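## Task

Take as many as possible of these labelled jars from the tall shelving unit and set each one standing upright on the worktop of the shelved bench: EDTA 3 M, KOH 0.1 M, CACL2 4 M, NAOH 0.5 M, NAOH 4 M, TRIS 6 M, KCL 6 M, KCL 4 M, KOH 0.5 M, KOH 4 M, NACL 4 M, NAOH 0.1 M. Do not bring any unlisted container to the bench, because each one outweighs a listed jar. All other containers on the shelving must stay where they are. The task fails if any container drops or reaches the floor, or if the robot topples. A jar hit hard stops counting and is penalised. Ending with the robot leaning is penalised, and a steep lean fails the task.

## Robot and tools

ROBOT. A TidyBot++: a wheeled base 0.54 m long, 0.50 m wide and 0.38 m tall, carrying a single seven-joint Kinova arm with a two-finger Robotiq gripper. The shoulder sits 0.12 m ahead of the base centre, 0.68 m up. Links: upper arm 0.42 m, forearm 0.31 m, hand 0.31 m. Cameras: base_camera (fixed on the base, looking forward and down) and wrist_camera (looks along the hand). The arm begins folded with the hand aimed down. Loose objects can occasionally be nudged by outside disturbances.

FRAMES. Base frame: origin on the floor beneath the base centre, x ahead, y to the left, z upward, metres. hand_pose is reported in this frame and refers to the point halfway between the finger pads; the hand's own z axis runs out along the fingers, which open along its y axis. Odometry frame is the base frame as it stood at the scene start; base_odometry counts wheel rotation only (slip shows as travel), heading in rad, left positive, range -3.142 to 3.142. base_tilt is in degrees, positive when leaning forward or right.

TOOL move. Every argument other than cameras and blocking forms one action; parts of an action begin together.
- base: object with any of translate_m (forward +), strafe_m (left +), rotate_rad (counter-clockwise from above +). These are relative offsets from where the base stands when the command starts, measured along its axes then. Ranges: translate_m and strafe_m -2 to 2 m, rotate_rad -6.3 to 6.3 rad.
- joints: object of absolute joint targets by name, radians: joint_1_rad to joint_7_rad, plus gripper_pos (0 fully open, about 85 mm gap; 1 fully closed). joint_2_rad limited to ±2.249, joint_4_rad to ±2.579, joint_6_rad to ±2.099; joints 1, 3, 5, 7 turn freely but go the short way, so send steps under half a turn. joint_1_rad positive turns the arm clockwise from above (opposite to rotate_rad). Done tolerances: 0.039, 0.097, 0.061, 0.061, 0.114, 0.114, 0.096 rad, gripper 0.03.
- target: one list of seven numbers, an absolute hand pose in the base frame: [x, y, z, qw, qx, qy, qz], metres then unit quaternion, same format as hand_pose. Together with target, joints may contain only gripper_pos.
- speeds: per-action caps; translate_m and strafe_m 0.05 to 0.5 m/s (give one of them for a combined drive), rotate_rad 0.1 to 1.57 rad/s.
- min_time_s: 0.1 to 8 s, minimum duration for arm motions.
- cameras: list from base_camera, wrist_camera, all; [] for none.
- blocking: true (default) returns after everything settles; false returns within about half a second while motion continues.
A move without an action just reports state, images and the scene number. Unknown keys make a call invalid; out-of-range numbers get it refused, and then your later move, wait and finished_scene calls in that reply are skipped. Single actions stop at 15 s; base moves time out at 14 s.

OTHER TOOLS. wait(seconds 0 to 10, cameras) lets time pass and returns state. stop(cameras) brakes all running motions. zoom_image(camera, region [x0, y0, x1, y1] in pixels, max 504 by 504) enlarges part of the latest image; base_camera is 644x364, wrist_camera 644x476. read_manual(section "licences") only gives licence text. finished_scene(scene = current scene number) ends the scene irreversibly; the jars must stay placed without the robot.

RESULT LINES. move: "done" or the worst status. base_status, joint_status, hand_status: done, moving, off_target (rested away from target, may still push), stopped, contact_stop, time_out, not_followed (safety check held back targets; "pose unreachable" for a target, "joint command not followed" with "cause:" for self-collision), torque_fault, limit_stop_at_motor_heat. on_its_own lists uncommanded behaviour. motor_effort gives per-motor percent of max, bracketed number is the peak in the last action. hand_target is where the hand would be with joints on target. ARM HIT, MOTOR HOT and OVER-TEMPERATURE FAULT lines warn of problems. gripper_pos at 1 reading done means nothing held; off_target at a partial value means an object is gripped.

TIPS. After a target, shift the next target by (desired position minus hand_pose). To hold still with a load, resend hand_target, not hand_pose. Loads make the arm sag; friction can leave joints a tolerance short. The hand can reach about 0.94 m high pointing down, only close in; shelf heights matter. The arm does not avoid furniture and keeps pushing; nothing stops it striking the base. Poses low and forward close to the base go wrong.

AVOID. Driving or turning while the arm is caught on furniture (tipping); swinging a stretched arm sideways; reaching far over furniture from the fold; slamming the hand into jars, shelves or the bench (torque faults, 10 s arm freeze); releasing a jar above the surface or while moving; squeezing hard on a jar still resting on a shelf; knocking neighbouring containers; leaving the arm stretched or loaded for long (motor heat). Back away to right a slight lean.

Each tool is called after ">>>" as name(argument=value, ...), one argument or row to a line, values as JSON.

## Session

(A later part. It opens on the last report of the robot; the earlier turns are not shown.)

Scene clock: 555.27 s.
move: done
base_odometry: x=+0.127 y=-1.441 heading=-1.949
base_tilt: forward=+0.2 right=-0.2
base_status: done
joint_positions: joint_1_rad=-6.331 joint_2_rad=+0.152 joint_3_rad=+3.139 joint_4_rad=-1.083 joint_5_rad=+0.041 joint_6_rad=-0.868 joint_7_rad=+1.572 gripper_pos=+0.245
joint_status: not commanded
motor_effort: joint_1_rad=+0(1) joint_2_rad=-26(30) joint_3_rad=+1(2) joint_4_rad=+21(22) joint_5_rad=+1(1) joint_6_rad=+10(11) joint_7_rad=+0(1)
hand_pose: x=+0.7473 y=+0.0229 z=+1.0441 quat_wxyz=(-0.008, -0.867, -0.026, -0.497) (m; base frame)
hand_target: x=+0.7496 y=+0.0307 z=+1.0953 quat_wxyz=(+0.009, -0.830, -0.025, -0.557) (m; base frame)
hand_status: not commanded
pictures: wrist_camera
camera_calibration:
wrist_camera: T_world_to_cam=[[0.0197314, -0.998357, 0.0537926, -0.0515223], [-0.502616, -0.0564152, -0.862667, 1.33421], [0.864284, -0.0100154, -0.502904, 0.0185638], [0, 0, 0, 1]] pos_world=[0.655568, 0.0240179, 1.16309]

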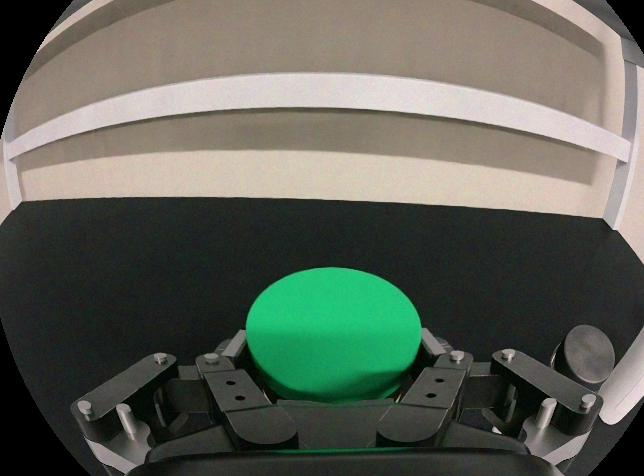

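>>> move(
  joints={"joint_2_rad": 0.13, "joint_4_rad": -1.16, "joint_6_rad": -0.68},
  min_time_s=1.5,
)

>>> move(
  joints={"joint_2_rad": 0.135, "joint_4_rad": -1.18, "joint_6_rad": -0.66},
  min_time_s=1,
)

>>> move(
  joints={"joint_2_rad": 0.14, "joint_4_rad": -1.195, "joint_6_rad": -0.645},
  min_time_s=1,
)

>>> move(
  joints={"joint_2_rad": 0.145, "joint_4_rad": -1.21, "joint_6_rad": -0.63},
  min_time_s=1,
)

>>> move(
  joints={"joint_2_rad": 0.15, "joint_4_rad": -1.225, "joint_6_rad": -0.615},
  min_time_s=1,
)

Scene clock: 566.40 s.
move: done
base_odometry: x=+0.127 y=-1.441 heading=-1.949
base_tilt: forward=+0.1 right=-0.2
base_status: not commanded
joint_positions: joint_1_rad=-6.331 joint_2_rad=+0.152 joint_3_rad=+3.139 joint_4_rad=-1.161 joint_5_rad=+0.041 joint_6_rad=-0.793 joint_7_rad=+1.572 gripper_pos=+0.245
joint_status: all done
motor_effort: joint_1_rad=-1(1) joint_2_rad=-26(27) joint_3_rad=+1(2) joint_4_rad=+21(22) joint_5_rad=+1(1) joint_6_rad=+10(11) joint_7_rad=+1(1)
hand_pose: x=+0.7539 y=+0.0239 z=+1.0197 quat_wxyz=(-0.008, -0.868, -0.027, -0.496) (m; base frame)
hand_target: x=+0.7616 y=+0.0312 z=+1.0651 quat_wxyz=(+0.009, -0.833, -0.025, -0.553) (m; base frame)
hand_status: not commanded
pictures: none

Scene clock: 567.70 s.
move: done
base_odometry: x=+0.127 y=-1.441 heading=-1.949
base_tilt: forward=+0.1 right=-0.2
base_status: not commanded
joint_positions: joint_1_rad=-6.331 joint_2_rad=+0.152 joint_3_rad=+3.139 joint_4_rad=-1.180 joint_5_rad=+0.041 joint_6_rad=-0.772 joint_7_rad=+1.572 gripper_pos=+0.245
joint_status: all done
motor_effort: joint_1_rad=+0(1) joint_2_rad=-26(27) joint_3_rad=+1(2) joint_4_rad=+21(23) joint_5_rad=+1(1) joint_6_rad=+10(11) joint_7_rad=+1(1)
hand_pose: x=+0.7556 y=+0.0241 z=+1.0142 quat_wxyz=(-0.007, -0.868, -0.028, -0.496) (m; base frame)
hand_target: x=+0.7652 y=+0.0314 z=+1.0558 quat_wxyz=(+0.009, -0.834, -0.025, -0.551) (m; base frame)
hand_status: not commanded
pictures: none

Scene clock: 569.00 s.
move: done
base_odometry: x=+0.127 y=-1.441 heading=-1.949
base_tilt: forward=+0.1 right=-0.2
base_status: not commanded
joint_positions: joint_1_rad=-6.331 joint_2_rad=+0.152 joint_3_rad=+3.139 joint_4_rad=-1.195 joint_5_rad=+0.041 joint_6_rad=-0.757 joint_7_rad=+1.572 gripper_pos=+0.245
joint_status: all done
motor_effort: joint_1_rad=+0(1) joint_2_rad=-26(28) joint_3_rad=+2(2) joint_4_rad=+21(22) joint_5_rad=+1(1) joint_6_rad=+10(11) joint_7_rad=+1(1)
hand_pose: x=+0.7567 y=+0.0243 z=+1.0097 quat_wxyz=(-0.007, -0.868, -0.028, -0.496) (m; base frame)
hand_target: x=+0.7682 y=+0.0315 z=+1.0480 quat_wxyz=(+0.009, -0.836, -0.025, -0.549) (m; base frame)
hand_status: not commanded
pictures: none

Scene clock: 570.30 s.
move: done
base_odometry: x=+0.127 y=-1.441 heading=-1.949
base_tilt: forward=+0.1 right=-0.2
base_status: not commanded
joint_positions: joint_1_rad=-6.331 joint_2_rad=+0.152 joint_3_rad=+3.139 joint_4_rad=-1.205 joint_5_rad=+0.041 joint_6_rad=-0.738 joint_7_rad=+1.572 gripper_pos=+0.245
joint_status: all done
motor_effort: joint_1_rad=+0(1) joint_2_rad=-26(27) joint_3_rad=+2(2) joint_4_rad=+21(23) joint_5_rad=+1(1) joint_6_rad=+10(10) joint_7_rad=+1(1)
hand_pose: x=+0.7588 y=+0.0246 z=+1.0092 quat_wxyz=(-0.007, -0.865, -0.028, -0.500) (m; base frame)
hand_target: x=+0.7711 y=+0.0317 z=+1.0402 quat_wxyz=(+0.009, -0.837, -0.025, -0.546) (m; base frame)
hand_status: not commanded
pictures: none

Scene clock: 571.60 s.
move: done
base_odometry: x=+0.127 y=-1.441 heading=-1.949
base_tilt: forward=+0.1 right=-0.3
base_status: not commanded
joint_positions: joint_1_rad=-6.331 joint_2_rad=+0.152 joint_3_rad=+3.139 joint_4_rad=-1.214 joint_5_rad=+0.041 joint_6_rad=-0.717 joint_7_rad=+1.572 gripper_pos=+0.245
joint_status: all done
motor_effort: joint_1_rad=+0(1) joint_2_rad=-24(26) joint_3_rad=+2(2) joint_4_rad=+20(22) joint_5_rad=+1(1) joint_6_rad=+9(10) joint_7_rad=+1(1)
hand_pose: x=+0.7611 y=+0.0249 z=+1.0092 quat_wxyz=(-0.007, -0.863, -0.028, -0.505) (m; base frame)
hand_target: x=+0.7738 y=+0.0318 z=+1.0323 quat_wxyz=(+0.009, -0.838, -0.025, -0.544) (m; base frame)
hand_status: not commanded
pictures: none

>>> move(
  joints={"gripper_pos": 0.0},
)

>>> move(
  base={"translate_m": -0.35},
  speeds={"translate_m": 0.25},
  cameras=["wrist_camera"],
)

>>> move(
  base={"translate_m": -1.917, "strafe_m": -0.759, "rotate_rad": -3.143},
  speeds={"rotate_rad": 1.1},
  joints={"joint_2_rad": 0.20, "joint_4_rad": -0.80, "joint_6_rad": -1.07},
  cameras=["all"],
)

Scene clock: 598.60 s.
move: done
base_odometry: x=+0.127 y=-1.440 heading=-1.949
base_tilt: forward=+0.1 right=-0.3
base_status: not commanded
joint_positions: joint_1_rad=-6.331 joint_2_rad=+0.152 joint_3_rad=+3.139 joint_4_rad=-1.215 joint_5_rad=+0.041 joint_6_rad=-0.702 joint_7_rad=+1.572 gripper_pos=+0.000
joint_status: all done
motor_effort: joint_1_rad=+0(1) joint_2_rad=-23(26) joint_3_rad=+1(2) joint_4_rad=+18(21) joint_5_rad=+1(1) joint_6_rad=+7(9) joint_7_rad=+1(1)
hand_pose: x=+0.7634 y=+0.0252 z=+1.0128 quat_wxyz=(-0.007, -0.859, -0.028, -0.511) (m; base frame)
hand_target: x=+0.7738 y=+0.0318 z=+1.0323 quat_wxyz=(+0.009, -0.838, -0.025, -0.544) (m; base frame)
hand_status: not commanded
pictures: none

Scene clock: 600.87 s.
move: done
base_odometry: x=+0.256 y=-1.115 heading=-1.949
base_tilt: forward=+0.2 right=-0.2
base_status: done
joint_positions: joint_1_rad=-6.331 joint_2_rad=+0.150 joint_3_rad=+3.139 joint_4_rad=-1.215 joint_5_rad=+0.041 joint_6_rad=-0.700 joint_7_rad=+1.572 gripper_pos=+0.000
joint_status: not commanded
motor_effort: joint_1_rad=-1(2) joint_2_rad=-23(27) joint_3_rad=+2(3) joint_4_rad=+18(19) joint_5_rad=+1(1) joint_6_rad=+7(8) joint_7_rad=+1(1)
hand_pose: x=+0.7631 y=+0.0250 z=+1.0143 quat_wxyz=(-0.007, -0.858, -0.028, -0.513) (m; base frame)
hand_target: x=+0.7738 y=+0.0318 z=+1.0323 quat_wxyz=(+0.009, -0.838, -0.025, -0.544) (m; base frame)
hand_status: not commanded
pictures: wrist_camera
camera_calibration:
wrist_camera: T_world_to_cam=[[0.0239384, -0.998214, 0.0547416, -0.0523755], [-0.470588, -0.0595628, -0.880341, 1.31026], [0.882028, -0.00468677, -0.471173, -0.0559704], [0, 0, 0, 1]] pos_world=[0.667214, 0.0254986, 1.12997]

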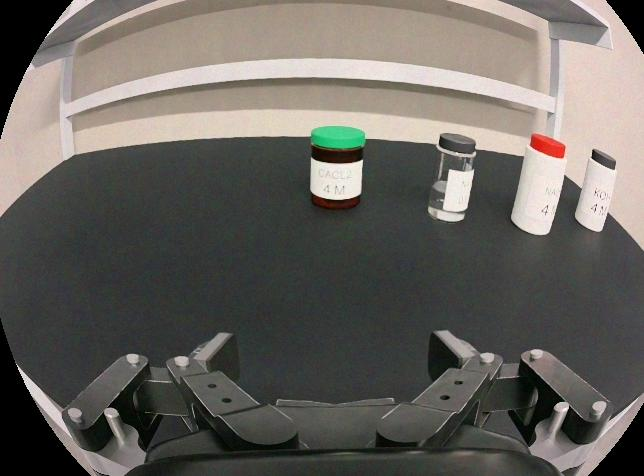

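Scene clock: 606.90 s.
move: done
base_odometry: x=+0.257 y=+0.947 heading=+1.191
base_tilt: forward=+0.1 right=-0.2
base_status: done
joint_positions: joint_1_rad=-6.330 joint_2_rad=+0.179 joint_3_rad=+3.141 joint_4_rad=-0.816 joint_5_rad=+0.041 joint_6_rad=-0.988 joint_7_rad=+1.572 gripper_pos=+0.000
joint_status: all done
motor_effort: joint_1_rad=+0(3) joint_2_rad=-22(27) joint_3_rad=+2(4) joint_4_rad=+17(20) joint_5_rad=+1(2) joint_6_rad=+8(8) joint_7_rad=+0(1)
hand_pose: x=+0.7426 y=+0.0201 z=+1.1420 quat_wxyz=(-0.008, -0.837, -0.020, -0.547) (m; base frame)
hand_target: x=+0.7397 y=+0.0301 z=+1.1150 quat_wxyz=(+0.008, -0.859, -0.026, -0.510) (m; base frame)
hand_status: not commanded
pictures: base_camera, wrist_camera
camera_calibration:
wrist_camera: T_world_to_cam=[[0.00652754, -0.998841, 0.0476939, -0.0427451], [-0.398152, -0.0463473, -0.916148, 1.39947], [0.917296, -0.0130092, -0.397993, -0.0873288], [0, 0, 0, 1]] pos_world=[0.637586, 0.0210298, 1.2494]

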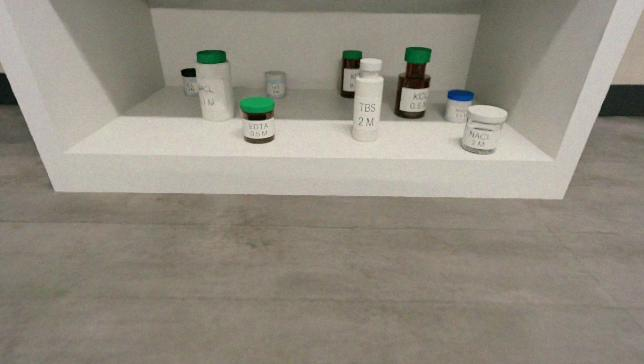

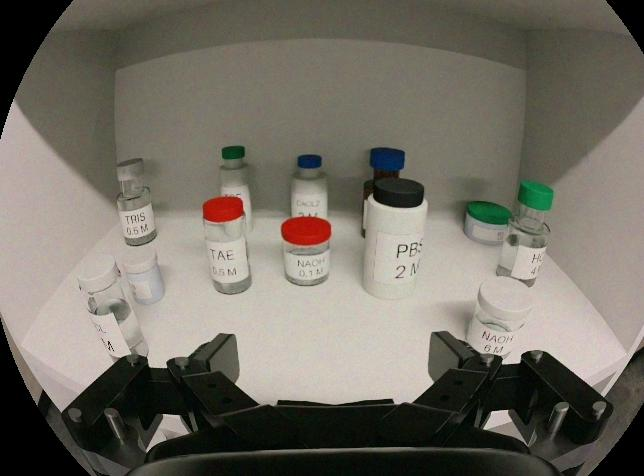

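>>> zoom_image(
  camera="wrist_camera",
  region=[70, 230, 200, 370],
)

>>> move(
  base={"translate_m": 0.274, "strafe_m": 0.032},
  speeds={"translate_m": 0.2},
  joints={"gripper_pos": 0.15},
)

>>> move(
  joints={"joint_2_rad": 0.115, "joint_4_rad": -1.195, "joint_6_rad": -0.605},
  min_time_s=2.5,
  cameras=["wrist_camera"],
)

Scaled by 3.600.

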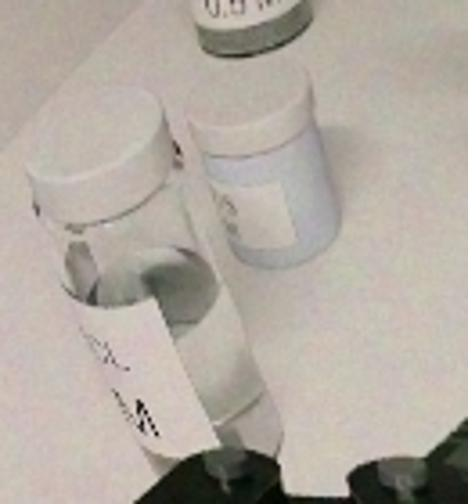

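Scene clock: 622.03 s.
move: done
base_odometry: x=+0.329 y=+1.213 heading=+1.191
base_tilt: forward=+0.2 right=-0.2
base_status: done
joint_positions: joint_1_rad=-6.330 joint_2_rad=+0.183 joint_3_rad=+3.141 joint_4_rad=-0.815 joint_5_rad=+0.041 joint_6_rad=-0.989 joint_7_rad=+1.572 gripper_pos=+0.150
joint_status: all done
motor_effort: joint_1_rad=+0(2) joint_2_rad=-22(25) joint_3_rad=+1(2) joint_4_rad=+17(17) joint_5_rad=+1(1) joint_6_rad=+8(8) joint_7_rad=+1(1)
hand_pose: x=+0.7440 y=+0.0202 z=+1.1401 quat_wxyz=(-0.008, -0.838, -0.020, -0.546) (m; base frame)
hand_target: x=+0.7397 y=+0.0301 z=+1.1150 quat_wxyz=(+0.008, -0.859, -0.026, -0.510) (m; base frame)
hand_status: not commanded
pictures: none

Scene clock: 625.13 s.
move: done
base_odometry: x=+0.329 y=+1.213 heading=+1.191
base_tilt: forward=+0.2 right=-0.3
base_status: not commanded
joint_positions: joint_1_rad=-6.330 joint_2_rad=+0.141 joint_3_rad=+3.141 joint_4_rad=-1.179 joint_5_rad=+0.041 joint_6_rad=-0.695 joint_7_rad=+1.572 gripper_pos=+0.150
joint_status: all done
motor_effort: joint_1_rad=+0(1) joint_2_rad=-23(24) joint_3_rad=+1(2) joint_4_rad=+18(19) joint_5_rad=+1(1) joint_6_rad=+8(8) joint_7_rad=+1(1)
hand_pose: x=+0.7634 y=+0.0236 z=+1.0422 quat_wxyz=(-0.007, -0.845, -0.027, -0.534) (m; base frame)
hand_target: x=+0.7633 y=+0.0313 z=+1.0758 quat_wxyz=(+0.009, -0.817, -0.025, -0.575) (m; base frame)
hand_status: not commanded
pictures: wrist_camera
camera_calibration:
wrist_camera: T_world_to_cam=[[0.0191908, -0.998371, 0.0537252, -0.0505805], [-0.426852, -0.0567731, -0.902538, 1.32446], [0.904118, -0.0056123, -0.427246, -0.105758], [0, 0, 0, 1]] pos_world=[0.661939, 0.0241022, 1.15291]

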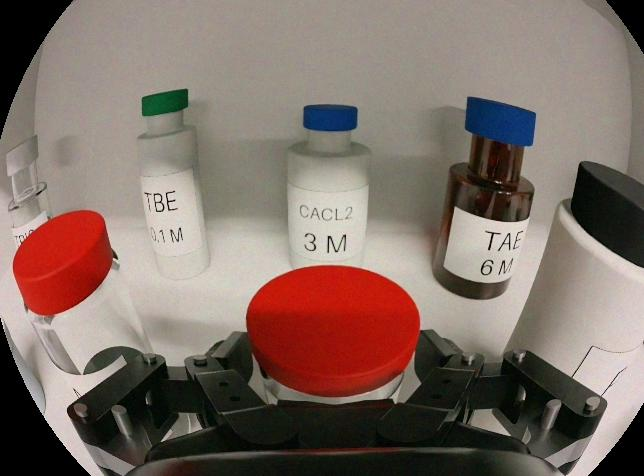

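>>> move(
  joints={"gripper_pos": 0.68},
)

>>> move(
  joints={"joint_2_rad": 0.20, "joint_4_rad": -0.95, "joint_6_rad": -0.96},
  min_time_s=2.5,
  cameras=["wrist_camera"],
)

>>> move(
  base={"translate_m": -0.4},
  cameras=["wrist_camera"],
)

Scene clock: 630.33 s.
move: off_target
base_odometry: x=+0.329 y=+1.213 heading=+1.191
base_tilt: forward=+0.1 right=-0.3
base_status: not commanded
joint_positions: joint_1_rad=-6.330 joint_2_rad=+0.141 joint_3_rad=+3.141 joint_4_rad=-1.180 joint_5_rad=+0.041 joint_6_rad=-0.694 joint_7_rad=+1.572 gripper_pos=+0.359
joint_status: gripper_pos off_target (ended at +0.359, target +0.680)
motor_effort: joint_1_rad=-1(1) joint_2_rad=-22(24) joint_3_rad=+1(2) joint_4_rad=+19(19) joint_5_rad=+0(1) joint_6_rad=+8(9) joint_7_rad=+1(2)
hand_pose: x=+0.7633 y=+0.0236 z=+1.0429 quat_wxyz=(-0.007, -0.845, -0.027, -0.535) (m; base frame)
hand_target: x=+0.7633 y=+0.0313 z=+1.0758 quat_wxyz=(+0.009, -0.817, -0.025, -0.575) (m; base frame)
hand_status: not commanded
pictures: none

Scene clock: 633.13 s.
move: done
base_odometry: x=+0.329 y=+1.213 heading=+1.191
base_tilt: forward=+0.2 right=-0.3
base_status: not commanded
joint_positions: joint_1_rad=-6.330 joint_2_rad=+0.171 joint_3_rad=+3.141 joint_4_rad=-0.979 joint_5_rad=+0.041 joint_6_rad=-0.882 joint_7_rad=+1.572 gripper_pos=+0.359
joint_status: all done
motor_effort: joint_1_rad=+0(1) joint_2_rad=-24(26) joint_3_rad=+1(2) joint_4_rad=+19(21) joint_5_rad=+1(1) joint_6_rad=+9(10) joint_7_rad=+1(1)
hand_pose: x=+0.7559 y=+0.0216 z=+1.0868 quat_wxyz=(-0.008, -0.849, -0.023, -0.527) (m; base frame)
hand_target: x=+0.7559 y=+0.0309 z=+1.0627 quat_wxyz=(+0.008, -0.870, -0.026, -0.493) (m; base frame)
hand_status: not commanded
pictures: wrist_camera
camera_calibration:
wrist_camera: T_world_to_cam=[[0.012718, -0.998586, 0.0516116, -0.0476378], [-0.440868, -0.0519279, -0.896069, 1.36485], [0.897482, -0.0113577, -0.440905, -0.0598693], [0, 0, 0, 1]] pos_world=[0.656054, 0.0226232, 1.19906]

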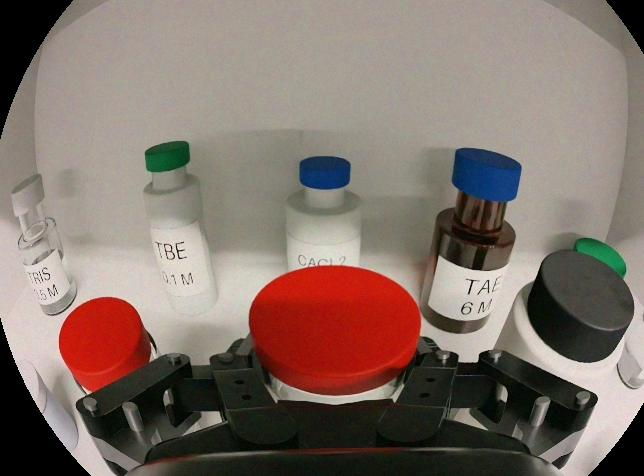

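Scene clock: 635.30 s.
move: done
base_odometry: x=+0.181 y=+0.842 heading=+1.191
base_tilt: forward=+0.1 right=-0.2
base_status: done
joint_positions: joint_1_rad=-6.330 joint_2_rad=+0.187 joint_3_rad=+3.141 joint_4_rad=-0.975 joint_5_rad=+0.041 joint_6_rad=-0.887 joint_7_rad=+1.572 gripper_pos=+0.359
joint_status: not commanded
motor_effort: joint_1_rad=+0(2) joint_2_rad=-26(30) joint_3_rad=+1(3) joint_4_rad=+19(20) joint_5_rad=+1(1) joint_6_rad=+8(9) joint_7_rad=+1(1)
hand_pose: x=+0.7617 y=+0.0217 z=+1.0767 quat_wxyz=(-0.008, -0.854, -0.023, -0.519) (m; base frame)
hand_target: x=+0.7559 y=+0.0309 z=+1.0627 quat_wxyz=(+0.008, -0.870, -0.026, -0.493) (m; base frame)
hand_status: not commanded
pictures: wrist_camera
camera_calibration:
wrist_camera: T_world_to_cam=[[0.0134248, -0.998548, 0.0521791, -0.0481578], [-0.457447, -0.052536, -0.887684, 1.36201], [0.889136, -0.0119522, -0.457488, -0.0453103], [0, 0, 0, 1]] pos_world=[0.663982, 0.0229253, 1.19082]

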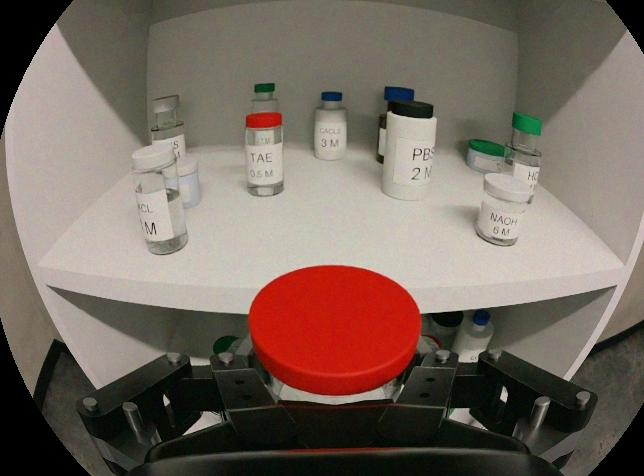

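>>> zoom_image(
  camera="wrist_camera",
  region=[120, 130, 220, 260],
)

>>> zoom_image(
  camera="wrist_camera",
  region=[450, 120, 550, 200],
)

Scaled by 3.877.

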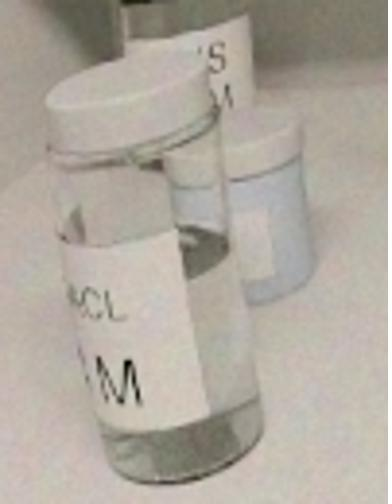

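Scaled by 5.040.

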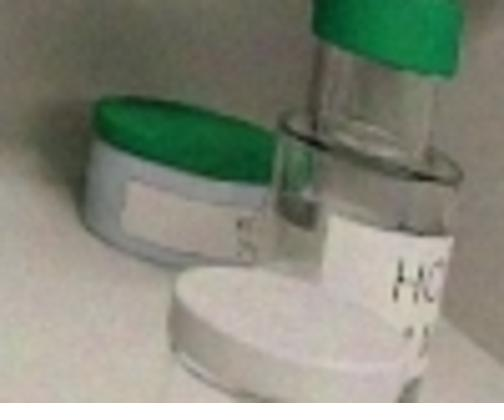

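>>> move(
  base={"translate_m": -1.76, "strafe_m": -0.946, "rotate_rad": 3.15},
  speeds={"rotate_rad": 1.1},
  cameras=["wrist_camera"],
)

Scene clock: 654.17 s.
move: done
base_odometry: x=+0.408 y=-1.144 heading=-1.941
base_tilt: forward=+0.2 right=-0.2
base_status: done
joint_positions: joint_1_rad=-6.330 joint_2_rad=+0.193 joint_3_rad=+3.139 joint_4_rad=-0.975 joint_5_rad=+0.041 joint_6_rad=-0.888 joint_7_rad=+1.572 gripper_pos=+0.359
joint_status: not commanded
motor_effort: joint_1_rad=-1(3) joint_2_rad=-25(29) joint_3_rad=+1(4) joint_4_rad=+19(20) joint_5_rad=+1(2) joint_6_rad=+9(9) joint_7_rad=+1(1)
hand_pose: x=+0.7637 y=+0.0228 z=+1.0734 quat_wxyz=(-0.008, -0.856, -0.024, -0.517) (m; base frame)
hand_target: x=+0.7559 y=+0.0309 z=+1.0627 quat_wxyz=(+0.008, -0.870, -0.026, -0.493) (m; base frame)
hand_status: not commanded
pictures: wrist_camera
camera_calibration:
wrist_camera: T_world_to_cam=[[0.0153504, -0.998528, 0.0520161, -0.0482447], [-0.462047, -0.0532186, -0.885257, 1.36098], [0.886722, -0.0104449, -0.462184, -0.0417407], [0, 0, 0, 1]] pos_world=[0.666591, 0.0238198, 1.18804]

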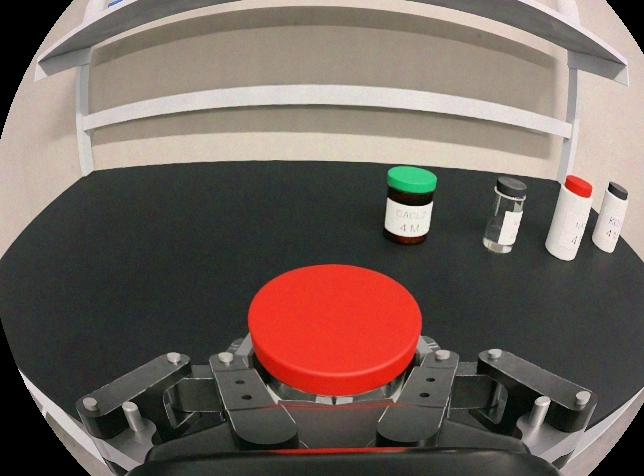

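>>> move(
  base={"translate_m": 0.388, "strafe_m": 0.032},
  speeds={"translate_m": 0.25},
)

>>> move(
  joints={"joint_2_rad": 0.09, "joint_4_rad": -1.37, "joint_6_rad": -0.42},
  min_time_s=2,
)

>>> move(
  joints={"joint_2_rad": 0.095, "joint_4_rad": -1.40, "joint_6_rad": -0.39},
  min_time_s=1,
  cameras=["wrist_camera"],
)

>>> move(
  joints={"joint_2_rad": 0.10, "joint_4_rad": -1.415, "joint_6_rad": -0.375},
  min_time_s=1,
)

>>> move(
  joints={"joint_2_rad": 0.105, "joint_4_rad": -1.43, "joint_6_rad": -0.36},
  min_time_s=1,
)

>>> move(
  joints={"joint_2_rad": 0.11, "joint_4_rad": -1.445, "joint_6_rad": -0.345},
  min_time_s=1,
)

Scene clock: 671.27 s.
move: done
base_odometry: x=+0.297 y=-1.517 heading=-1.941
base_tilt: forward=+0.1 right=-0.3
base_status: done
joint_positions: joint_1_rad=-6.330 joint_2_rad=+0.194 joint_3_rad=+3.139 joint_4_rad=-0.974 joint_5_rad=+0.041 joint_6_rad=-0.888 joint_7_rad=+1.572 gripper_pos=+0.359
joint_status: not commanded
motor_effort: joint_1_rad=-1(1) joint_2_rad=-26(28) joint_3_rad=+1(2) joint_4_rad=+20(20) joint_5_rad=+1(1) joint_6_rad=+9(9) joint_7_rad=+1(1)
hand_pose: x=+0.7643 y=+0.0228 z=+1.0724 quat_wxyz=(-0.008, -0.856, -0.024, -0.516) (m; base frame)
hand_target: x=+0.7559 y=+0.0309 z=+1.0627 quat_wxyz=(+0.008, -0.870, -0.026, -0.493) (m; base frame)
hand_status: not commanded
pictures: none

Scene clock: 673.90 s.
move: done
base_odometry: x=+0.297 y=-1.517 heading=-1.941
base_tilt: forward=+0.1 right=-0.2
base_status: not commanded
joint_positions: joint_1_rad=-6.330 joint_2_rad=+0.127 joint_3_rad=+3.139 joint_4_rad=-1.363 joint_5_rad=+0.041 joint_6_rad=-0.522 joint_7_rad=+1.572 gripper_pos=+0.359
joint_status: all done
motor_effort: joint_1_rad=-1(1) joint_2_rad=-24(27) joint_3_rad=+1(2) joint_4_rad=+20(21) joint_5_rad=+1(1) joint_6_rad=+9(9) joint_7_rad=+1(2)
hand_pose: x=+0.7666 y=+0.0266 z=+0.9915 quat_wxyz=(-0.005, -0.844, -0.031, -0.535) (m; base frame)
hand_target: x=+0.7650 y=+0.0314 z=+1.0409 quat_wxyz=(+0.010, -0.807, -0.024, -0.590) (m; base frame)
hand_status: not commanded
pictures: none

Scene clock: 675.20 s.
move: done
base_odometry: x=+0.297 y=-1.517 heading=-1.941
base_tilt: forward=+0.2 right=-0.2
base_status: not commanded
joint_positions: joint_1_rad=-6.330 joint_2_rad=+0.127 joint_3_rad=+3.139 joint_4_rad=-1.391 joint_5_rad=+0.041 joint_6_rad=-0.491 joint_7_rad=+1.572 gripper_pos=+0.359
joint_status: all done
motor_effort: joint_1_rad=+0(1) joint_2_rad=-24(26) joint_3_rad=+1(2) joint_4_rad=+20(21) joint_5_rad=+1(1) joint_6_rad=+9(10) joint_7_rad=+1(1)
hand_pose: x=+0.7676 y=+0.0270 z=+0.9836 quat_wxyz=(-0.005, -0.843, -0.031, -0.536) (m; base frame)
hand_target: x=+0.7676 y=+0.0315 z=+1.0283 quat_wxyz=(+0.010, -0.809, -0.025, -0.588) (m; base frame)
hand_status: not commanded
pictures: wrist_camera
camera_calibration:
wrist_camera: T_world_to_cam=[[0.0286034, -0.998097, 0.0546228, -0.0522506], [-0.420356, -0.061589, -0.905267, 1.2714], [0.906908, 0.0029327, -0.421317, -0.142688], [0, 0, 0, 1]] pos_world=[0.665339, 0.0265714, 1.09369]

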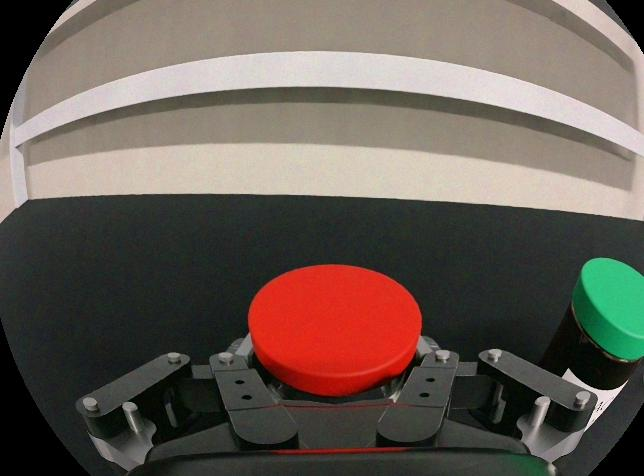

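Scene clock: 676.50 s.
move: done
base_odometry: x=+0.297 y=-1.517 heading=-1.941
base_tilt: forward=+0.1 right=-0.2
base_status: not commanded
joint_positions: joint_1_rad=-6.330 joint_2_rad=+0.127 joint_3_rad=+3.139 joint_4_rad=-1.405 joint_5_rad=+0.041 joint_6_rad=-0.476 joint_7_rad=+1.572 gripper_pos=+0.359
joint_status: all done
motor_effort: joint_1_rad=-1(1) joint_2_rad=-25(25) joint_3_rad=+1(2) joint_4_rad=+20(21) joint_5_rad=+1(1) joint_6_rad=+9(10) joint_7_rad=+0(1)
hand_pose: x=+0.7679 y=+0.0272 z=+0.9792 quat_wxyz=(-0.005, -0.843, -0.031, -0.537) (m; base frame)
hand_target: x=+0.7697 y=+0.0316 z=+1.0203 quat_wxyz=(+0.010, -0.810, -0.025, -0.586) (m; base frame)
hand_status: not commanded
pictures: none

Scene clock: 677.80 s.
move: done
base_odometry: x=+0.297 y=-1.517 heading=-1.941
base_tilt: forward=+0.1 right=-0.2
base_status: not commanded
joint_positions: joint_1_rad=-6.330 joint_2_rad=+0.127 joint_3_rad=+3.139 joint_4_rad=-1.420 joint_5_rad=+0.041 joint_6_rad=-0.461 joint_7_rad=+1.572 gripper_pos=+0.359
joint_status: all done
motor_effort: joint_1_rad=-1(1) joint_2_rad=-24(25) joint_3_rad=+2(2) joint_4_rad=+20(21) joint_5_rad=+1(1) joint_6_rad=+9(10) joint_7_rad=+1(1)
hand_pose: x=+0.7680 y=+0.0273 z=+0.9744 quat_wxyz=(-0.005, -0.843, -0.032, -0.537) (m; base frame)
hand_target: x=+0.7715 y=+0.0317 z=+1.0123 quat_wxyz=(+0.010, -0.812, -0.025, -0.584) (m; base frame)
hand_status: not commanded
pictures: none

Scene clock: 679.10 s.
move: done
base_odometry: x=+0.297 y=-1.517 heading=-1.941
base_tilt: forward=+0.1 right=-0.2
base_status: not commanded
joint_positions: joint_1_rad=-6.330 joint_2_rad=+0.127 joint_3_rad=+3.139 joint_4_rad=-1.435 joint_5_rad=+0.041 joint_6_rad=-0.446 joint_7_rad=+1.572 gripper_pos=+0.359
joint_status: all done
motor_effort: joint_1_rad=+0(1) joint_2_rad=-25(25) joint_3_rad=+1(2) joint_4_rad=+20(21) joint_5_rad=+1(1) joint_6_rad=+9(10) joint_7_rad=+1(1)
hand_pose: x=+0.7681 y=+0.0275 z=+0.9697 quat_wxyz=(-0.004, -0.843, -0.032, -0.537) (m; base frame)
hand_target: x=+0.7733 y=+0.0318 z=+1.0043 quat_wxyz=(+0.009, -0.813, -0.025, -0.582) (m; base frame)
hand_status: not commanded
pictures: none

>>> move(
  joints={"joint_2_rad": 0.115, "joint_4_rad": -1.46, "joint_6_rad": -0.33},
  min_time_s=1,
)

>>> move(
  joints={"joint_2_rad": 0.12, "joint_4_rad": -1.475, "joint_6_rad": -0.315},
  min_time_s=1,
)

>>> move(
  joints={"joint_2_rad": 0.12, "joint_4_rad": -1.485, "joint_6_rad": -0.305},
  min_time_s=1,
)

Scene clock: 693.40 s.
move: done
base_odometry: x=+0.297 y=-1.517 heading=-1.941
base_tilt: forward=+0.1 right=-0.2
base_status: not commanded
joint_positions: joint_1_rad=-6.330 joint_2_rad=+0.127 joint_3_rad=+3.139 joint_4_rad=-1.448 joint_5_rad=+0.041 joint_6_rad=-0.429 joint_7_rad=+1.572 gripper_pos=+0.359
joint_status: all done
motor_effort: joint_1_rad=+0(1) joint_2_rad=-23(26) joint_3_rad=+1(2) joint_4_rad=+20(22) joint_5_rad=+1(1) joint_6_rad=+9(10) joint_7_rad=+1(1)
hand_pose: x=+0.7686 y=+0.0277 z=+0.9668 quat_wxyz=(-0.004, -0.842, -0.032, -0.538) (m; base frame)
hand_target: x=+0.7749 y=+0.0319 z=+0.9963 quat_wxyz=(+0.009, -0.815, -0.025, -0.580) (m; base frame)
hand_status: not commanded
pictures: none

Scene clock: 694.70 s.
move: done
base_odometry: x=+0.297 y=-1.517 heading=-1.941
base_tilt: forward=+0.1 right=-0.3
base_status: not commanded
joint_positions: joint_1_rad=-6.330 joint_2_rad=+0.127 joint_3_rad=+3.139 joint_4_rad=-1.458 joint_5_rad=+0.041 joint_6_rad=-0.409 joint_7_rad=+1.572 gripper_pos=+0.359
joint_status: all done
motor_effort: joint_1_rad=-1(1) joint_2_rad=-22(25) joint_3_rad=+1(2) joint_4_rad=+19(20) joint_5_rad=+0(1) joint_6_rad=+8(10) joint_7_rad=+1(1)
hand_pose: x=+0.7700 y=+0.0280 z=+0.9669 quat_wxyz=(-0.004, -0.839, -0.032, -0.543) (m; base frame)
hand_target: x=+0.7764 y=+0.0319 z=+0.9883 quat_wxyz=(+0.009, -0.816, -0.025, -0.578) (m; base frame)
hand_status: not commanded
pictures: none

Scene clock: 696.00 s.
move: done
base_odometry: x=+0.297 y=-1.517 heading=-1.941
base_tilt: forward=+0.2 right=-0.2
base_status: not commanded
joint_positions: joint_1_rad=-6.330 joint_2_rad=+0.127 joint_3_rad=+3.139 joint_4_rad=-1.464 joint_5_rad=+0.041 joint_6_rad=-0.395 joint_7_rad=+1.572 gripper_pos=+0.359
joint_status: all done
motor_effort: joint_1_rad=+0(1) joint_2_rad=-22(24) joint_3_rad=+1(2) joint_4_rad=+18(20) joint_5_rad=+0(1) joint_6_rad=+8(8) joint_7_rad=+0(1)
hand_pose: x=+0.7709 y=+0.0283 z=+0.9670 quat_wxyz=(-0.004, -0.837, -0.032, -0.546) (m; base frame)
hand_target: x=+0.7763 y=+0.0319 z=+0.9852 quat_wxyz=(+0.009, -0.816, -0.025, -0.578) (m; base frame)
hand_status: not commanded
pictures: none

>>> move(
  joints={"gripper_pos": 0.0},
)

>>> move(
  base={"translate_m": -0.35},
  speeds={"translate_m": 0.25},
  cameras=["wrist_camera"],
)

>>> move(
  base={"translate_m": -1.818, "strafe_m": -1.546, "rotate_rad": -3.542},
  speeds={"rotate_rad": 1.2},
  joints={"joint_2_rad": 0.20, "joint_4_rad": -0.80, "joint_6_rad": -1.07},
  cameras=["wrist_camera"],
)

Scene clock: 701.77 s.
move: done
base_odometry: x=+0.297 y=-1.517 heading=-1.941
base_tilt: forward=+0.1 right=-0.2
base_status: not commanded
joint_positions: joint_1_rad=-6.330 joint_2_rad=+0.127 joint_3_rad=+3.139 joint_4_rad=-1.468 joint_5_rad=+0.041 joint_6_rad=-0.394 joint_7_rad=+1.572 gripper_pos=+0.000
joint_status: all done
motor_effort: joint_1_rad=+0(1) joint_2_rad=-23(24) joint_3_rad=+1(2) joint_4_rad=+18(20) joint_5_rad=+1(1) joint_6_rad=+8(8) joint_7_rad=+1(1)
hand_pose: x=+0.7705 y=+0.0282 z=+0.9652 quat_wxyz=(-0.004, -0.838, -0.032, -0.545) (m; base frame)
hand_target: x=+0.7763 y=+0.0319 z=+0.9852 quat_wxyz=(+0.009, -0.816, -0.025, -0.578) (m; base frame)
hand_status: not commanded
pictures: none

Scene clock: 704.07 s.
move: done
base_odometry: x=+0.424 y=-1.191 heading=-1.941
base_tilt: forward=+0.1 right=-0.3
base_status: done
joint_positions: joint_1_rad=-6.330 joint_2_rad=+0.124 joint_3_rad=+3.140 joint_4_rad=-1.469 joint_5_rad=+0.041 joint_6_rad=-0.392 joint_7_rad=+1.572 gripper_pos=+0.000
joint_status: not commanded
motor_effort: joint_1_rad=-1(2) joint_2_rad=-22(26) joint_3_rad=+1(2) joint_4_rad=+19(19) joint_5_rad=+0(1) joint_6_rad=+8(8) joint_7_rad=+1(1)
hand_pose: x=+0.7697 y=+0.0281 z=+0.9669 quat_wxyz=(-0.004, -0.837, -0.032, -0.547) (m; base frame)
hand_target: x=+0.7763 y=+0.0319 z=+0.9852 quat_wxyz=(+0.009, -0.816, -0.025, -0.578) (m; base frame)
hand_status: not commanded
pictures: wrist_camera
camera_calibration:
wrist_camera: T_world_to_cam=[[0.0311629, -0.998043, 0.0542194, -0.0518758], [-0.398077, -0.0621508, -0.915244, 1.24981], [0.916822, 0.00693814, -0.399235, -0.18081], [0, 0, 0, 1]] pos_world=[0.66491, 0.0271571, 1.07451]

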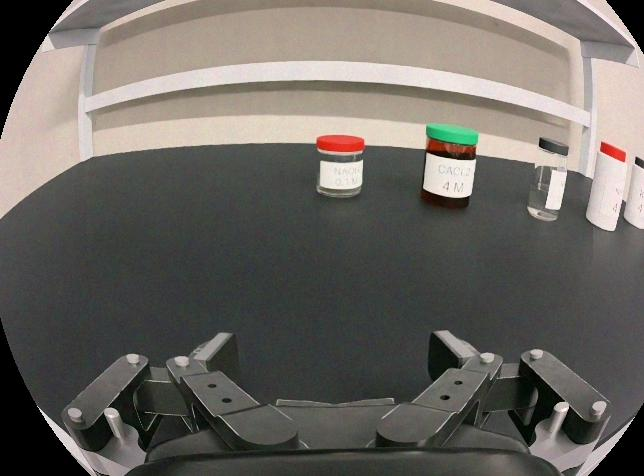

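Scene clock: 710.77 s.
move: done
base_odometry: x=-0.360 y=+1.063 heading=+0.800
base_tilt: forward=+0.1 right=-0.3
base_status: done
joint_positions: joint_1_rad=-6.331 joint_2_rad=+0.173 joint_3_rad=+3.140 joint_4_rad=-0.818 joint_5_rad=+0.041 joint_6_rad=-0.988 joint_7_rad=+1.572 gripper_pos=+0.000
joint_status: all done
motor_effort: joint_1_rad=+0(4) joint_2_rad=-22(26) joint_3_rad=+1(4) joint_4_rad=+16(21) joint_5_rad=+1(2) joint_6_rad=+8(8) joint_7_rad=+0(1)
hand_pose: x=+0.7398 y=+0.0209 z=+1.1451 quat_wxyz=(-0.007, -0.835, -0.021, -0.549) (m; base frame)
hand_target: x=+0.7397 y=+0.0301 z=+1.1150 quat_wxyz=(+0.008, -0.859, -0.026, -0.510) (m; base frame)
hand_status: not commanded
pictures: wrist_camera
camera_calibration:
wrist_camera: T_world_to_cam=[[0.00790594, -0.998842, 0.0474495, -0.0428215], [-0.39336, -0.0467319, -0.918196, 1.40008], [0.91935, -0.0114055, -0.393274, -0.0905066], [0, 0, 0, 1]] pos_world=[0.634281, 0.0216241, 1.25198]

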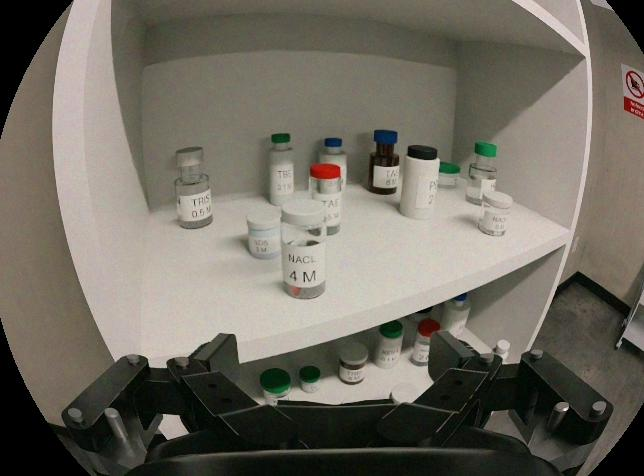

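>>> move(
  base={"translate_m": 0.238, "strafe_m": 0.03},
  speeds={"translate_m": 0.2},
  joints={"gripper_pos": 0.1},
)

>>> move(
  joints={"joint_2_rad": 0.15, "joint_4_rad": -1.06, "joint_6_rad": -0.71},
  min_time_s=2,
  cameras=["wrist_camera"],
)

Scene clock: 726.43 s.
move: done
base_odometry: x=-0.216 y=+1.255 heading=+0.800
base_tilt: forward=+0.1 right=-0.2
base_status: done
joint_positions: joint_1_rad=-6.331 joint_2_rad=+0.184 joint_3_rad=+3.140 joint_4_rad=-0.815 joint_5_rad=+0.041 joint_6_rad=-0.989 joint_7_rad=+1.572 gripper_pos=+0.100
joint_status: all done
motor_effort: joint_1_rad=-1(1) joint_2_rad=-22(26) joint_3_rad=+1(2) joint_4_rad=+16(17) joint_5_rad=+1(1) joint_6_rad=+8(8) joint_7_rad=+1(2)
hand_pose: x=+0.7444 y=+0.0211 z=+1.1396 quat_wxyz=(-0.007, -0.838, -0.021, -0.545) (m; base frame)
hand_target: x=+0.7397 y=+0.0301 z=+1.1150 quat_wxyz=(+0.008, -0.859, -0.026, -0.510) (m; base frame)
hand_status: not commanded
pictures: none

Scene clock: 728.73 s.
move: done
base_odometry: x=-0.216 y=+1.255 heading=+0.800
base_tilt: forward=+0.2 right=-0.2
base_status: not commanded
joint_positions: joint_1_rad=-6.331 joint_2_rad=+0.178 joint_3_rad=+3.140 joint_4_rad=-1.044 joint_5_rad=+0.041 joint_6_rad=-0.801 joint_7_rad=+1.572 gripper_pos=+0.100
joint_status: all done
motor_effort: joint_1_rad=-1(1) joint_2_rad=-23(25) joint_3_rad=+1(2) joint_4_rad=+18(19) joint_5_rad=+1(1) joint_6_rad=+7(8) joint_7_rad=+1(2)
hand_pose: x=+0.7683 y=+0.0238 z=+1.0676 quat_wxyz=(-0.007, -0.847, -0.025, -0.531) (m; base frame)
hand_target: x=+0.7677 y=+0.0315 z=+1.1023 quat_wxyz=(+0.009, -0.819, -0.025, -0.573) (m; base frame)
hand_status: not commanded
pictures: wrist_camera
camera_calibration:
wrist_camera: T_world_to_cam=[[0.0168874, -0.99848, 0.0524596, -0.0486527], [-0.433186, -0.0545936, -0.899649, 1.35123], [0.901146, -0.00753203, -0.43345, -0.0903208], [0, 0, 0, 1]] pos_world=[0.667547, 0.0245093, 1.17903]

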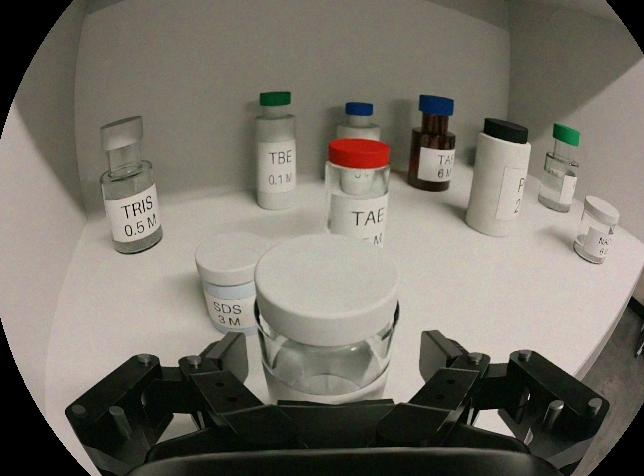

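>>> move(
  joints={"gripper_pos": 0.72},
)

>>> move(
  joints={"joint_2_rad": 0.20, "joint_4_rad": -0.88, "joint_6_rad": -0.98},
  min_time_s=2.5,
)

>>> move(
  base={"translate_m": -0.4, "strafe_m": -0.4},
  speeds={"translate_m": 0.3},
  cameras=["wrist_camera"],
)

>>> move(
  base={"translate_m": -0.822, "strafe_m": -1.889, "rotate_rad": 3.542},
  speeds={"rotate_rad": 1.2},
  cameras=["wrist_camera"],
)

Scene clock: 744.93 s.
move: off_target
base_odometry: x=-0.216 y=+1.255 heading=+0.800
base_tilt: forward=+0.1 right=-0.2
base_status: not commanded
joint_positions: joint_1_rad=-6.331 joint_2_rad=+0.176 joint_3_rad=+3.140 joint_4_rad=-1.045 joint_5_rad=+0.041 joint_6_rad=-0.798 joint_7_rad=+1.572 gripper_pos=+0.434
joint_status: gripper_pos off_target (ended at +0.434, target +0.720)
motor_effort: joint_1_rad=+0(1) joint_2_rad=-23(24) joint_3_rad=+1(2) joint_4_rad=+17(18) joint_5_rad=+1(1) joint_6_rad=+8(9) joint_7_rad=+1(1)
hand_pose: x=+0.7680 y=+0.0239 z=+1.0693 quat_wxyz=(-0.007, -0.846, -0.025, -0.533) (m; base frame)
hand_target: x=+0.7677 y=+0.0315 z=+1.1023 quat_wxyz=(+0.009, -0.819, -0.025, -0.573) (m; base frame)
hand_status: not commanded
pictures: none

Scene clock: 747.73 s.
move: done
base_odometry: x=-0.216 y=+1.255 heading=+0.800
base_tilt: forward=+0.2 right=-0.3
base_status: not commanded
joint_positions: joint_1_rad=-6.331 joint_2_rad=+0.176 joint_3_rad=+3.140 joint_4_rad=-0.912 joint_5_rad=+0.041 joint_6_rad=-0.905 joint_7_rad=+1.572 gripper_pos=+0.434
joint_status: all done
motor_effort: joint_1_rad=+0(1) joint_2_rad=-24(27) joint_3_rad=+1(2) joint_4_rad=+20(21) joint_5_rad=+1(1) joint_6_rad=+9(11) joint_7_rad=+1(1)
hand_pose: x=+0.7547 y=+0.0223 z=+1.1148 quat_wxyz=(-0.007, -0.839, -0.023, -0.544) (m; base frame)
hand_target: x=+0.7539 y=+0.0308 z=+1.0960 quat_wxyz=(+0.008, -0.857, -0.026, -0.515) (m; base frame)
hand_status: not commanded
pictures: none

Scene clock: 750.60 s.
move: done
base_odometry: x=-0.207 y=+0.689 heading=+0.800
base_tilt: forward=+0.1 right=-0.2
base_status: done
joint_positions: joint_1_rad=-6.331 joint_2_rad=+0.185 joint_3_rad=+3.139 joint_4_rad=-0.910 joint_5_rad=+0.041 joint_6_rad=-0.908 joint_7_rad=+1.572 gripper_pos=+0.434
joint_status: not commanded
motor_effort: joint_1_rad=-1(2) joint_2_rad=-26(27) joint_3_rad=+1(4) joint_4_rad=+19(20) joint_5_rad=+1(2) joint_6_rad=+9(10) joint_7_rad=+1(2)
hand_pose: x=+0.7580 y=+0.0229 z=+1.1090 quat_wxyz=(-0.007, -0.842, -0.023, -0.539) (m; base frame)
hand_target: x=+0.7539 y=+0.0308 z=+1.0960 quat_wxyz=(+0.008, -0.857, -0.026, -0.515) (m; base frame)
hand_status: not commanded
pictures: wrist_camera
camera_calibration:
wrist_camera: T_world_to_cam=[[0.012764, -0.998682, 0.0497054, -0.045437], [-0.415675, -0.0505102, -0.90811, 1.37991], [0.909424, -0.00907014, -0.415772, -0.089003], [0, 0, 0, 1]] pos_world=[0.655116, 0.0235153, 1.21837]

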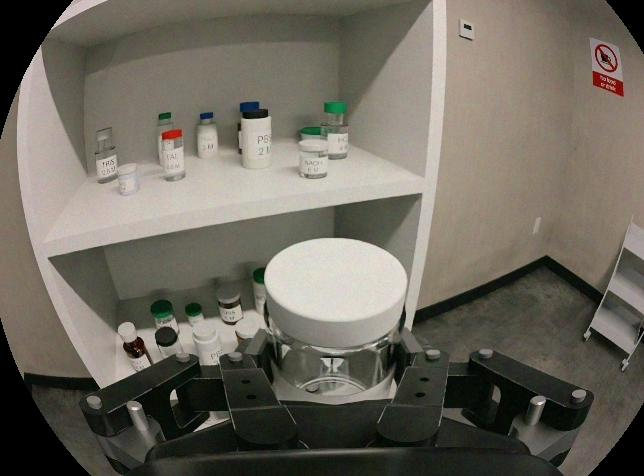

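Scene clock: 756.67 s.
move: done
base_odometry: x=+0.575 y=-1.216 heading=-1.941
base_tilt: forward=+0.1 right=-0.2
base_status: done
joint_positions: joint_1_rad=-6.329 joint_2_rad=+0.198 joint_3_rad=+3.139 joint_4_rad=-0.909 joint_5_rad=+0.041 joint_6_rad=-0.909 joint_7_rad=+1.572 gripper_pos=+0.434
joint_status: not commanded
motor_effort: joint_1_rad=+0(3) joint_2_rad=-25(29) joint_3_rad=+1(3) joint_4_rad=+19(20) joint_5_rad=+1(2) joint_6_rad=+9(10) joint_7_rad=+1(1)
hand_pose: x=+0.7634 y=+0.0227 z=+1.1010 quat_wxyz=(-0.007, -0.845, -0.023, -0.534) (m; base frame)
hand_target: x=+0.7539 y=+0.0308 z=+1.0960 quat_wxyz=(+0.008, -0.857, -0.026, -0.515) (m; base frame)
hand_status: not commanded
pictures: wrist_camera
camera_calibration:
wrist_camera: T_world_to_cam=[[0.0127645, -0.998664, 0.0500666, -0.0457336], [-0.427253, -0.050717, -0.902709, 1.37791], [0.904042, -0.00986847, -0.427329, -0.0803434], [0, 0, 0, 1]] pos_world=[0.661934, 0.0234181, 1.21181]

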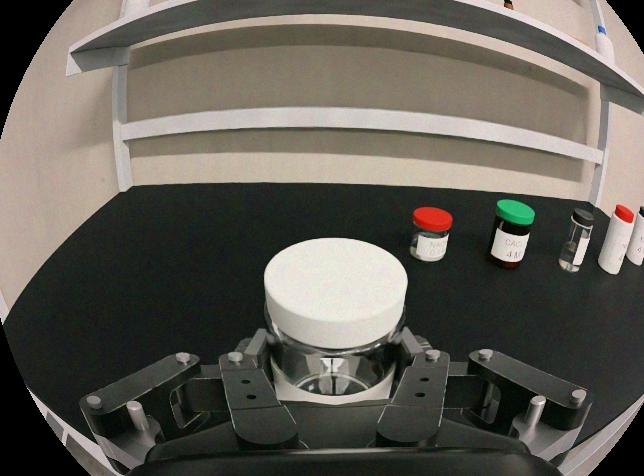

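>>> move(
  base={"translate_m": 0.40},
  speeds={"translate_m": 0.25},
)

>>> move(
  joints={"joint_2_rad": 0.09, "joint_4_rad": -1.31, "joint_6_rad": -0.48},
  min_time_s=2,
  cameras=["wrist_camera"],
)

>>> move(
  joints={"joint_2_rad": 0.095, "joint_4_rad": -1.33, "joint_6_rad": -0.46},
  min_time_s=1,
)

>>> move(
  joints={"joint_2_rad": 0.10, "joint_4_rad": -1.345, "joint_6_rad": -0.445},
  min_time_s=1,
)

>>> move(
  joints={"joint_2_rad": 0.105, "joint_4_rad": -1.36, "joint_6_rad": -0.43},
  min_time_s=1,
)

>>> move(
  joints={"joint_2_rad": 0.11, "joint_4_rad": -1.375, "joint_6_rad": -0.415},
  min_time_s=1,
)

Scene clock: 771.83 s.
move: done
base_odometry: x=+0.431 y=-1.589 heading=-1.940
base_tilt: forward=+0.2 right=-0.2
base_status: done
joint_positions: joint_1_rad=-6.329 joint_2_rad=+0.200 joint_3_rad=+3.139 joint_4_rad=-0.908 joint_5_rad=+0.041 joint_6_rad=-0.910 joint_7_rad=+1.572 gripper_pos=+0.434
joint_status: not commanded
motor_effort: joint_1_rad=+0(1) joint_2_rad=-26(30) joint_3_rad=+1(2) joint_4_rad=+20(20) joint_5_rad=+1(1) joint_6_rad=+10(10) joint_7_rad=+1(1)
hand_pose: x=+0.7640 y=+0.0227 z=+1.1001 quat_wxyz=(-0.007, -0.846, -0.023, -0.533) (m; base frame)
hand_target: x=+0.7539 y=+0.0308 z=+1.0960 quat_wxyz=(+0.008, -0.857, -0.026, -0.515) (m; base frame)
hand_status: not commanded
pictures: none

Scene clock: 774.47 s.
move: done
base_odometry: x=+0.431 y=-1.589 heading=-1.940
base_tilt: forward=+0.1 right=-0.2
base_status: not commanded
joint_positions: joint_1_rad=-6.329 joint_2_rad=+0.131 joint_3_rad=+3.139 joint_4_rad=-1.307 joint_5_rad=+0.041 joint_6_rad=-0.586 joint_7_rad=+1.572 gripper_pos=+0.434
joint_status: all done
motor_effort: joint_1_rad=+0(1) joint_2_rad=-24(27) joint_3_rad=+1(2) joint_4_rad=+20(22) joint_5_rad=+1(1) joint_6_rad=+9(10) joint_7_rad=+1(1)
hand_pose: x=+0.7650 y=+0.0259 z=+1.0045 quat_wxyz=(-0.006, -0.847, -0.030, -0.530) (m; base frame)
hand_target: x=+0.7624 y=+0.0313 z=+1.0596 quat_wxyz=(+0.010, -0.807, -0.024, -0.590) (m; base frame)
hand_status: not commanded
pictures: wrist_camera
camera_calibration:
wrist_camera: T_world_to_cam=[[0.0257607, -0.998191, 0.054325, -0.0519065], [-0.433405, -0.0601222, -0.899192, 1.29302], [0.900831, -0.000380919, -0.434169, -0.113913], [0, 0, 0, 1]] pos_world=[0.664356, 0.0258833, 1.11604]

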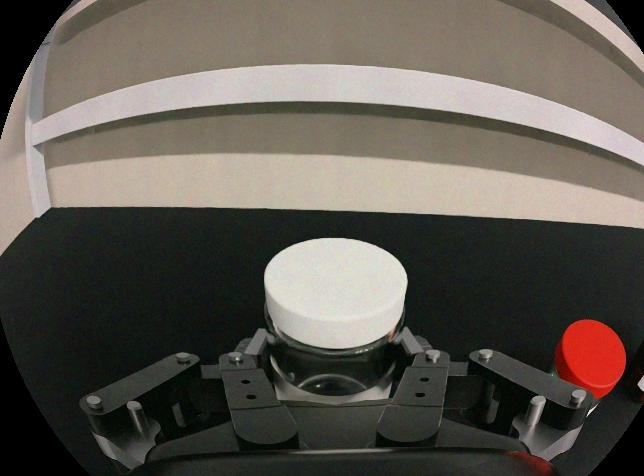

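Scene clock: 775.77 s.
move: done
base_odometry: x=+0.431 y=-1.589 heading=-1.940
base_tilt: forward=+0.1 right=-0.2
base_status: not commanded
joint_positions: joint_1_rad=-6.329 joint_2_rad=+0.131 joint_3_rad=+3.139 joint_4_rad=-1.324 joint_5_rad=+0.041 joint_6_rad=-0.566 joint_7_rad=+1.572 gripper_pos=+0.434
joint_status: all done
motor_effort: joint_1_rad=+0(1) joint_2_rad=-25(26) joint_3_rad=+1(2) joint_4_rad=+21(22) joint_5_rad=+0(1) joint_6_rad=+10(10) joint_7_rad=+0(1)
hand_pose: x=+0.7661 y=+0.0262 z=+1.0000 quat_wxyz=(-0.006, -0.846, -0.030, -0.532) (m; base frame)
hand_target: x=+0.7652 y=+0.0314 z=+1.0501 quat_wxyz=(+0.010, -0.809, -0.025, -0.588) (m; base frame)
hand_status: not commanded
pictures: none

Scene clock: 777.07 s.
move: done
base_odometry: x=+0.431 y=-1.589 heading=-1.940
base_tilt: forward=+0.2 right=-0.2
base_status: not commanded
joint_positions: joint_1_rad=-6.329 joint_2_rad=+0.131 joint_3_rad=+3.139 joint_4_rad=-1.339 joint_5_rad=+0.041 joint_6_rad=-0.550 joint_7_rad=+1.572 gripper_pos=+0.434
joint_status: all done
motor_effort: joint_1_rad=+0(1) joint_2_rad=-24(27) joint_3_rad=+1(2) joint_4_rad=+21(22) joint_5_rad=+1(1) joint_6_rad=+9(10) joint_7_rad=+1(1)
hand_pose: x=+0.7666 y=+0.0264 z=+0.9955 quat_wxyz=(-0.005, -0.846, -0.030, -0.532) (m; base frame)
hand_target: x=+0.7677 y=+0.0315 z=+1.0422 quat_wxyz=(+0.010, -0.810, -0.025, -0.586) (m; base frame)
hand_status: not commanded
pictures: none

Scene clock: 778.37 s.
move: done
base_odometry: x=+0.431 y=-1.589 heading=-1.940
base_tilt: forward=+0.2 right=-0.2
base_status: not commanded
joint_positions: joint_1_rad=-6.329 joint_2_rad=+0.131 joint_3_rad=+3.139 joint_4_rad=-1.351 joint_5_rad=+0.041 joint_6_rad=-0.533 joint_7_rad=+1.572 gripper_pos=+0.434
joint_status: all done
motor_effort: joint_1_rad=-1(1) joint_2_rad=-25(26) joint_3_rad=+1(2) joint_4_rad=+21(22) joint_5_rad=+1(1) joint_6_rad=+9(10) joint_7_rad=+1(1)
hand_pose: x=+0.7676 y=+0.0266 z=+0.9930 quat_wxyz=(-0.005, -0.845, -0.030, -0.534) (m; base frame)
hand_target: x=+0.7700 y=+0.0316 z=+1.0343 quat_wxyz=(+0.010, -0.812, -0.025, -0.584) (m; base frame)
hand_status: not commanded
pictures: none

Scene clock: 779.67 s.
move: done
base_odometry: x=+0.431 y=-1.589 heading=-1.940
base_tilt: forward=+0.2 right=-0.2
base_status: not commanded
joint_positions: joint_1_rad=-6.329 joint_2_rad=+0.131 joint_3_rad=+3.139 joint_4_rad=-1.361 joint_5_rad=+0.041 joint_6_rad=-0.512 joint_7_rad=+1.572 gripper_pos=+0.434
joint_status: all done
motor_effort: joint_1_rad=-1(1) joint_2_rad=-24(25) joint_3_rad=+1(2) joint_4_rad=+19(21) joint_5_rad=+1(1) joint_6_rad=+9(10) joint_7_rad=+1(1)
hand_pose: x=+0.7693 y=+0.0269 z=+0.9931 quat_wxyz=(-0.005, -0.842, -0.031, -0.539) (m; base frame)
hand_target: x=+0.7722 y=+0.0317 z=+1.0263 quat_wxyz=(+0.009, -0.813, -0.025, -0.582) (m; base frame)
hand_status: not commanded
pictures: none


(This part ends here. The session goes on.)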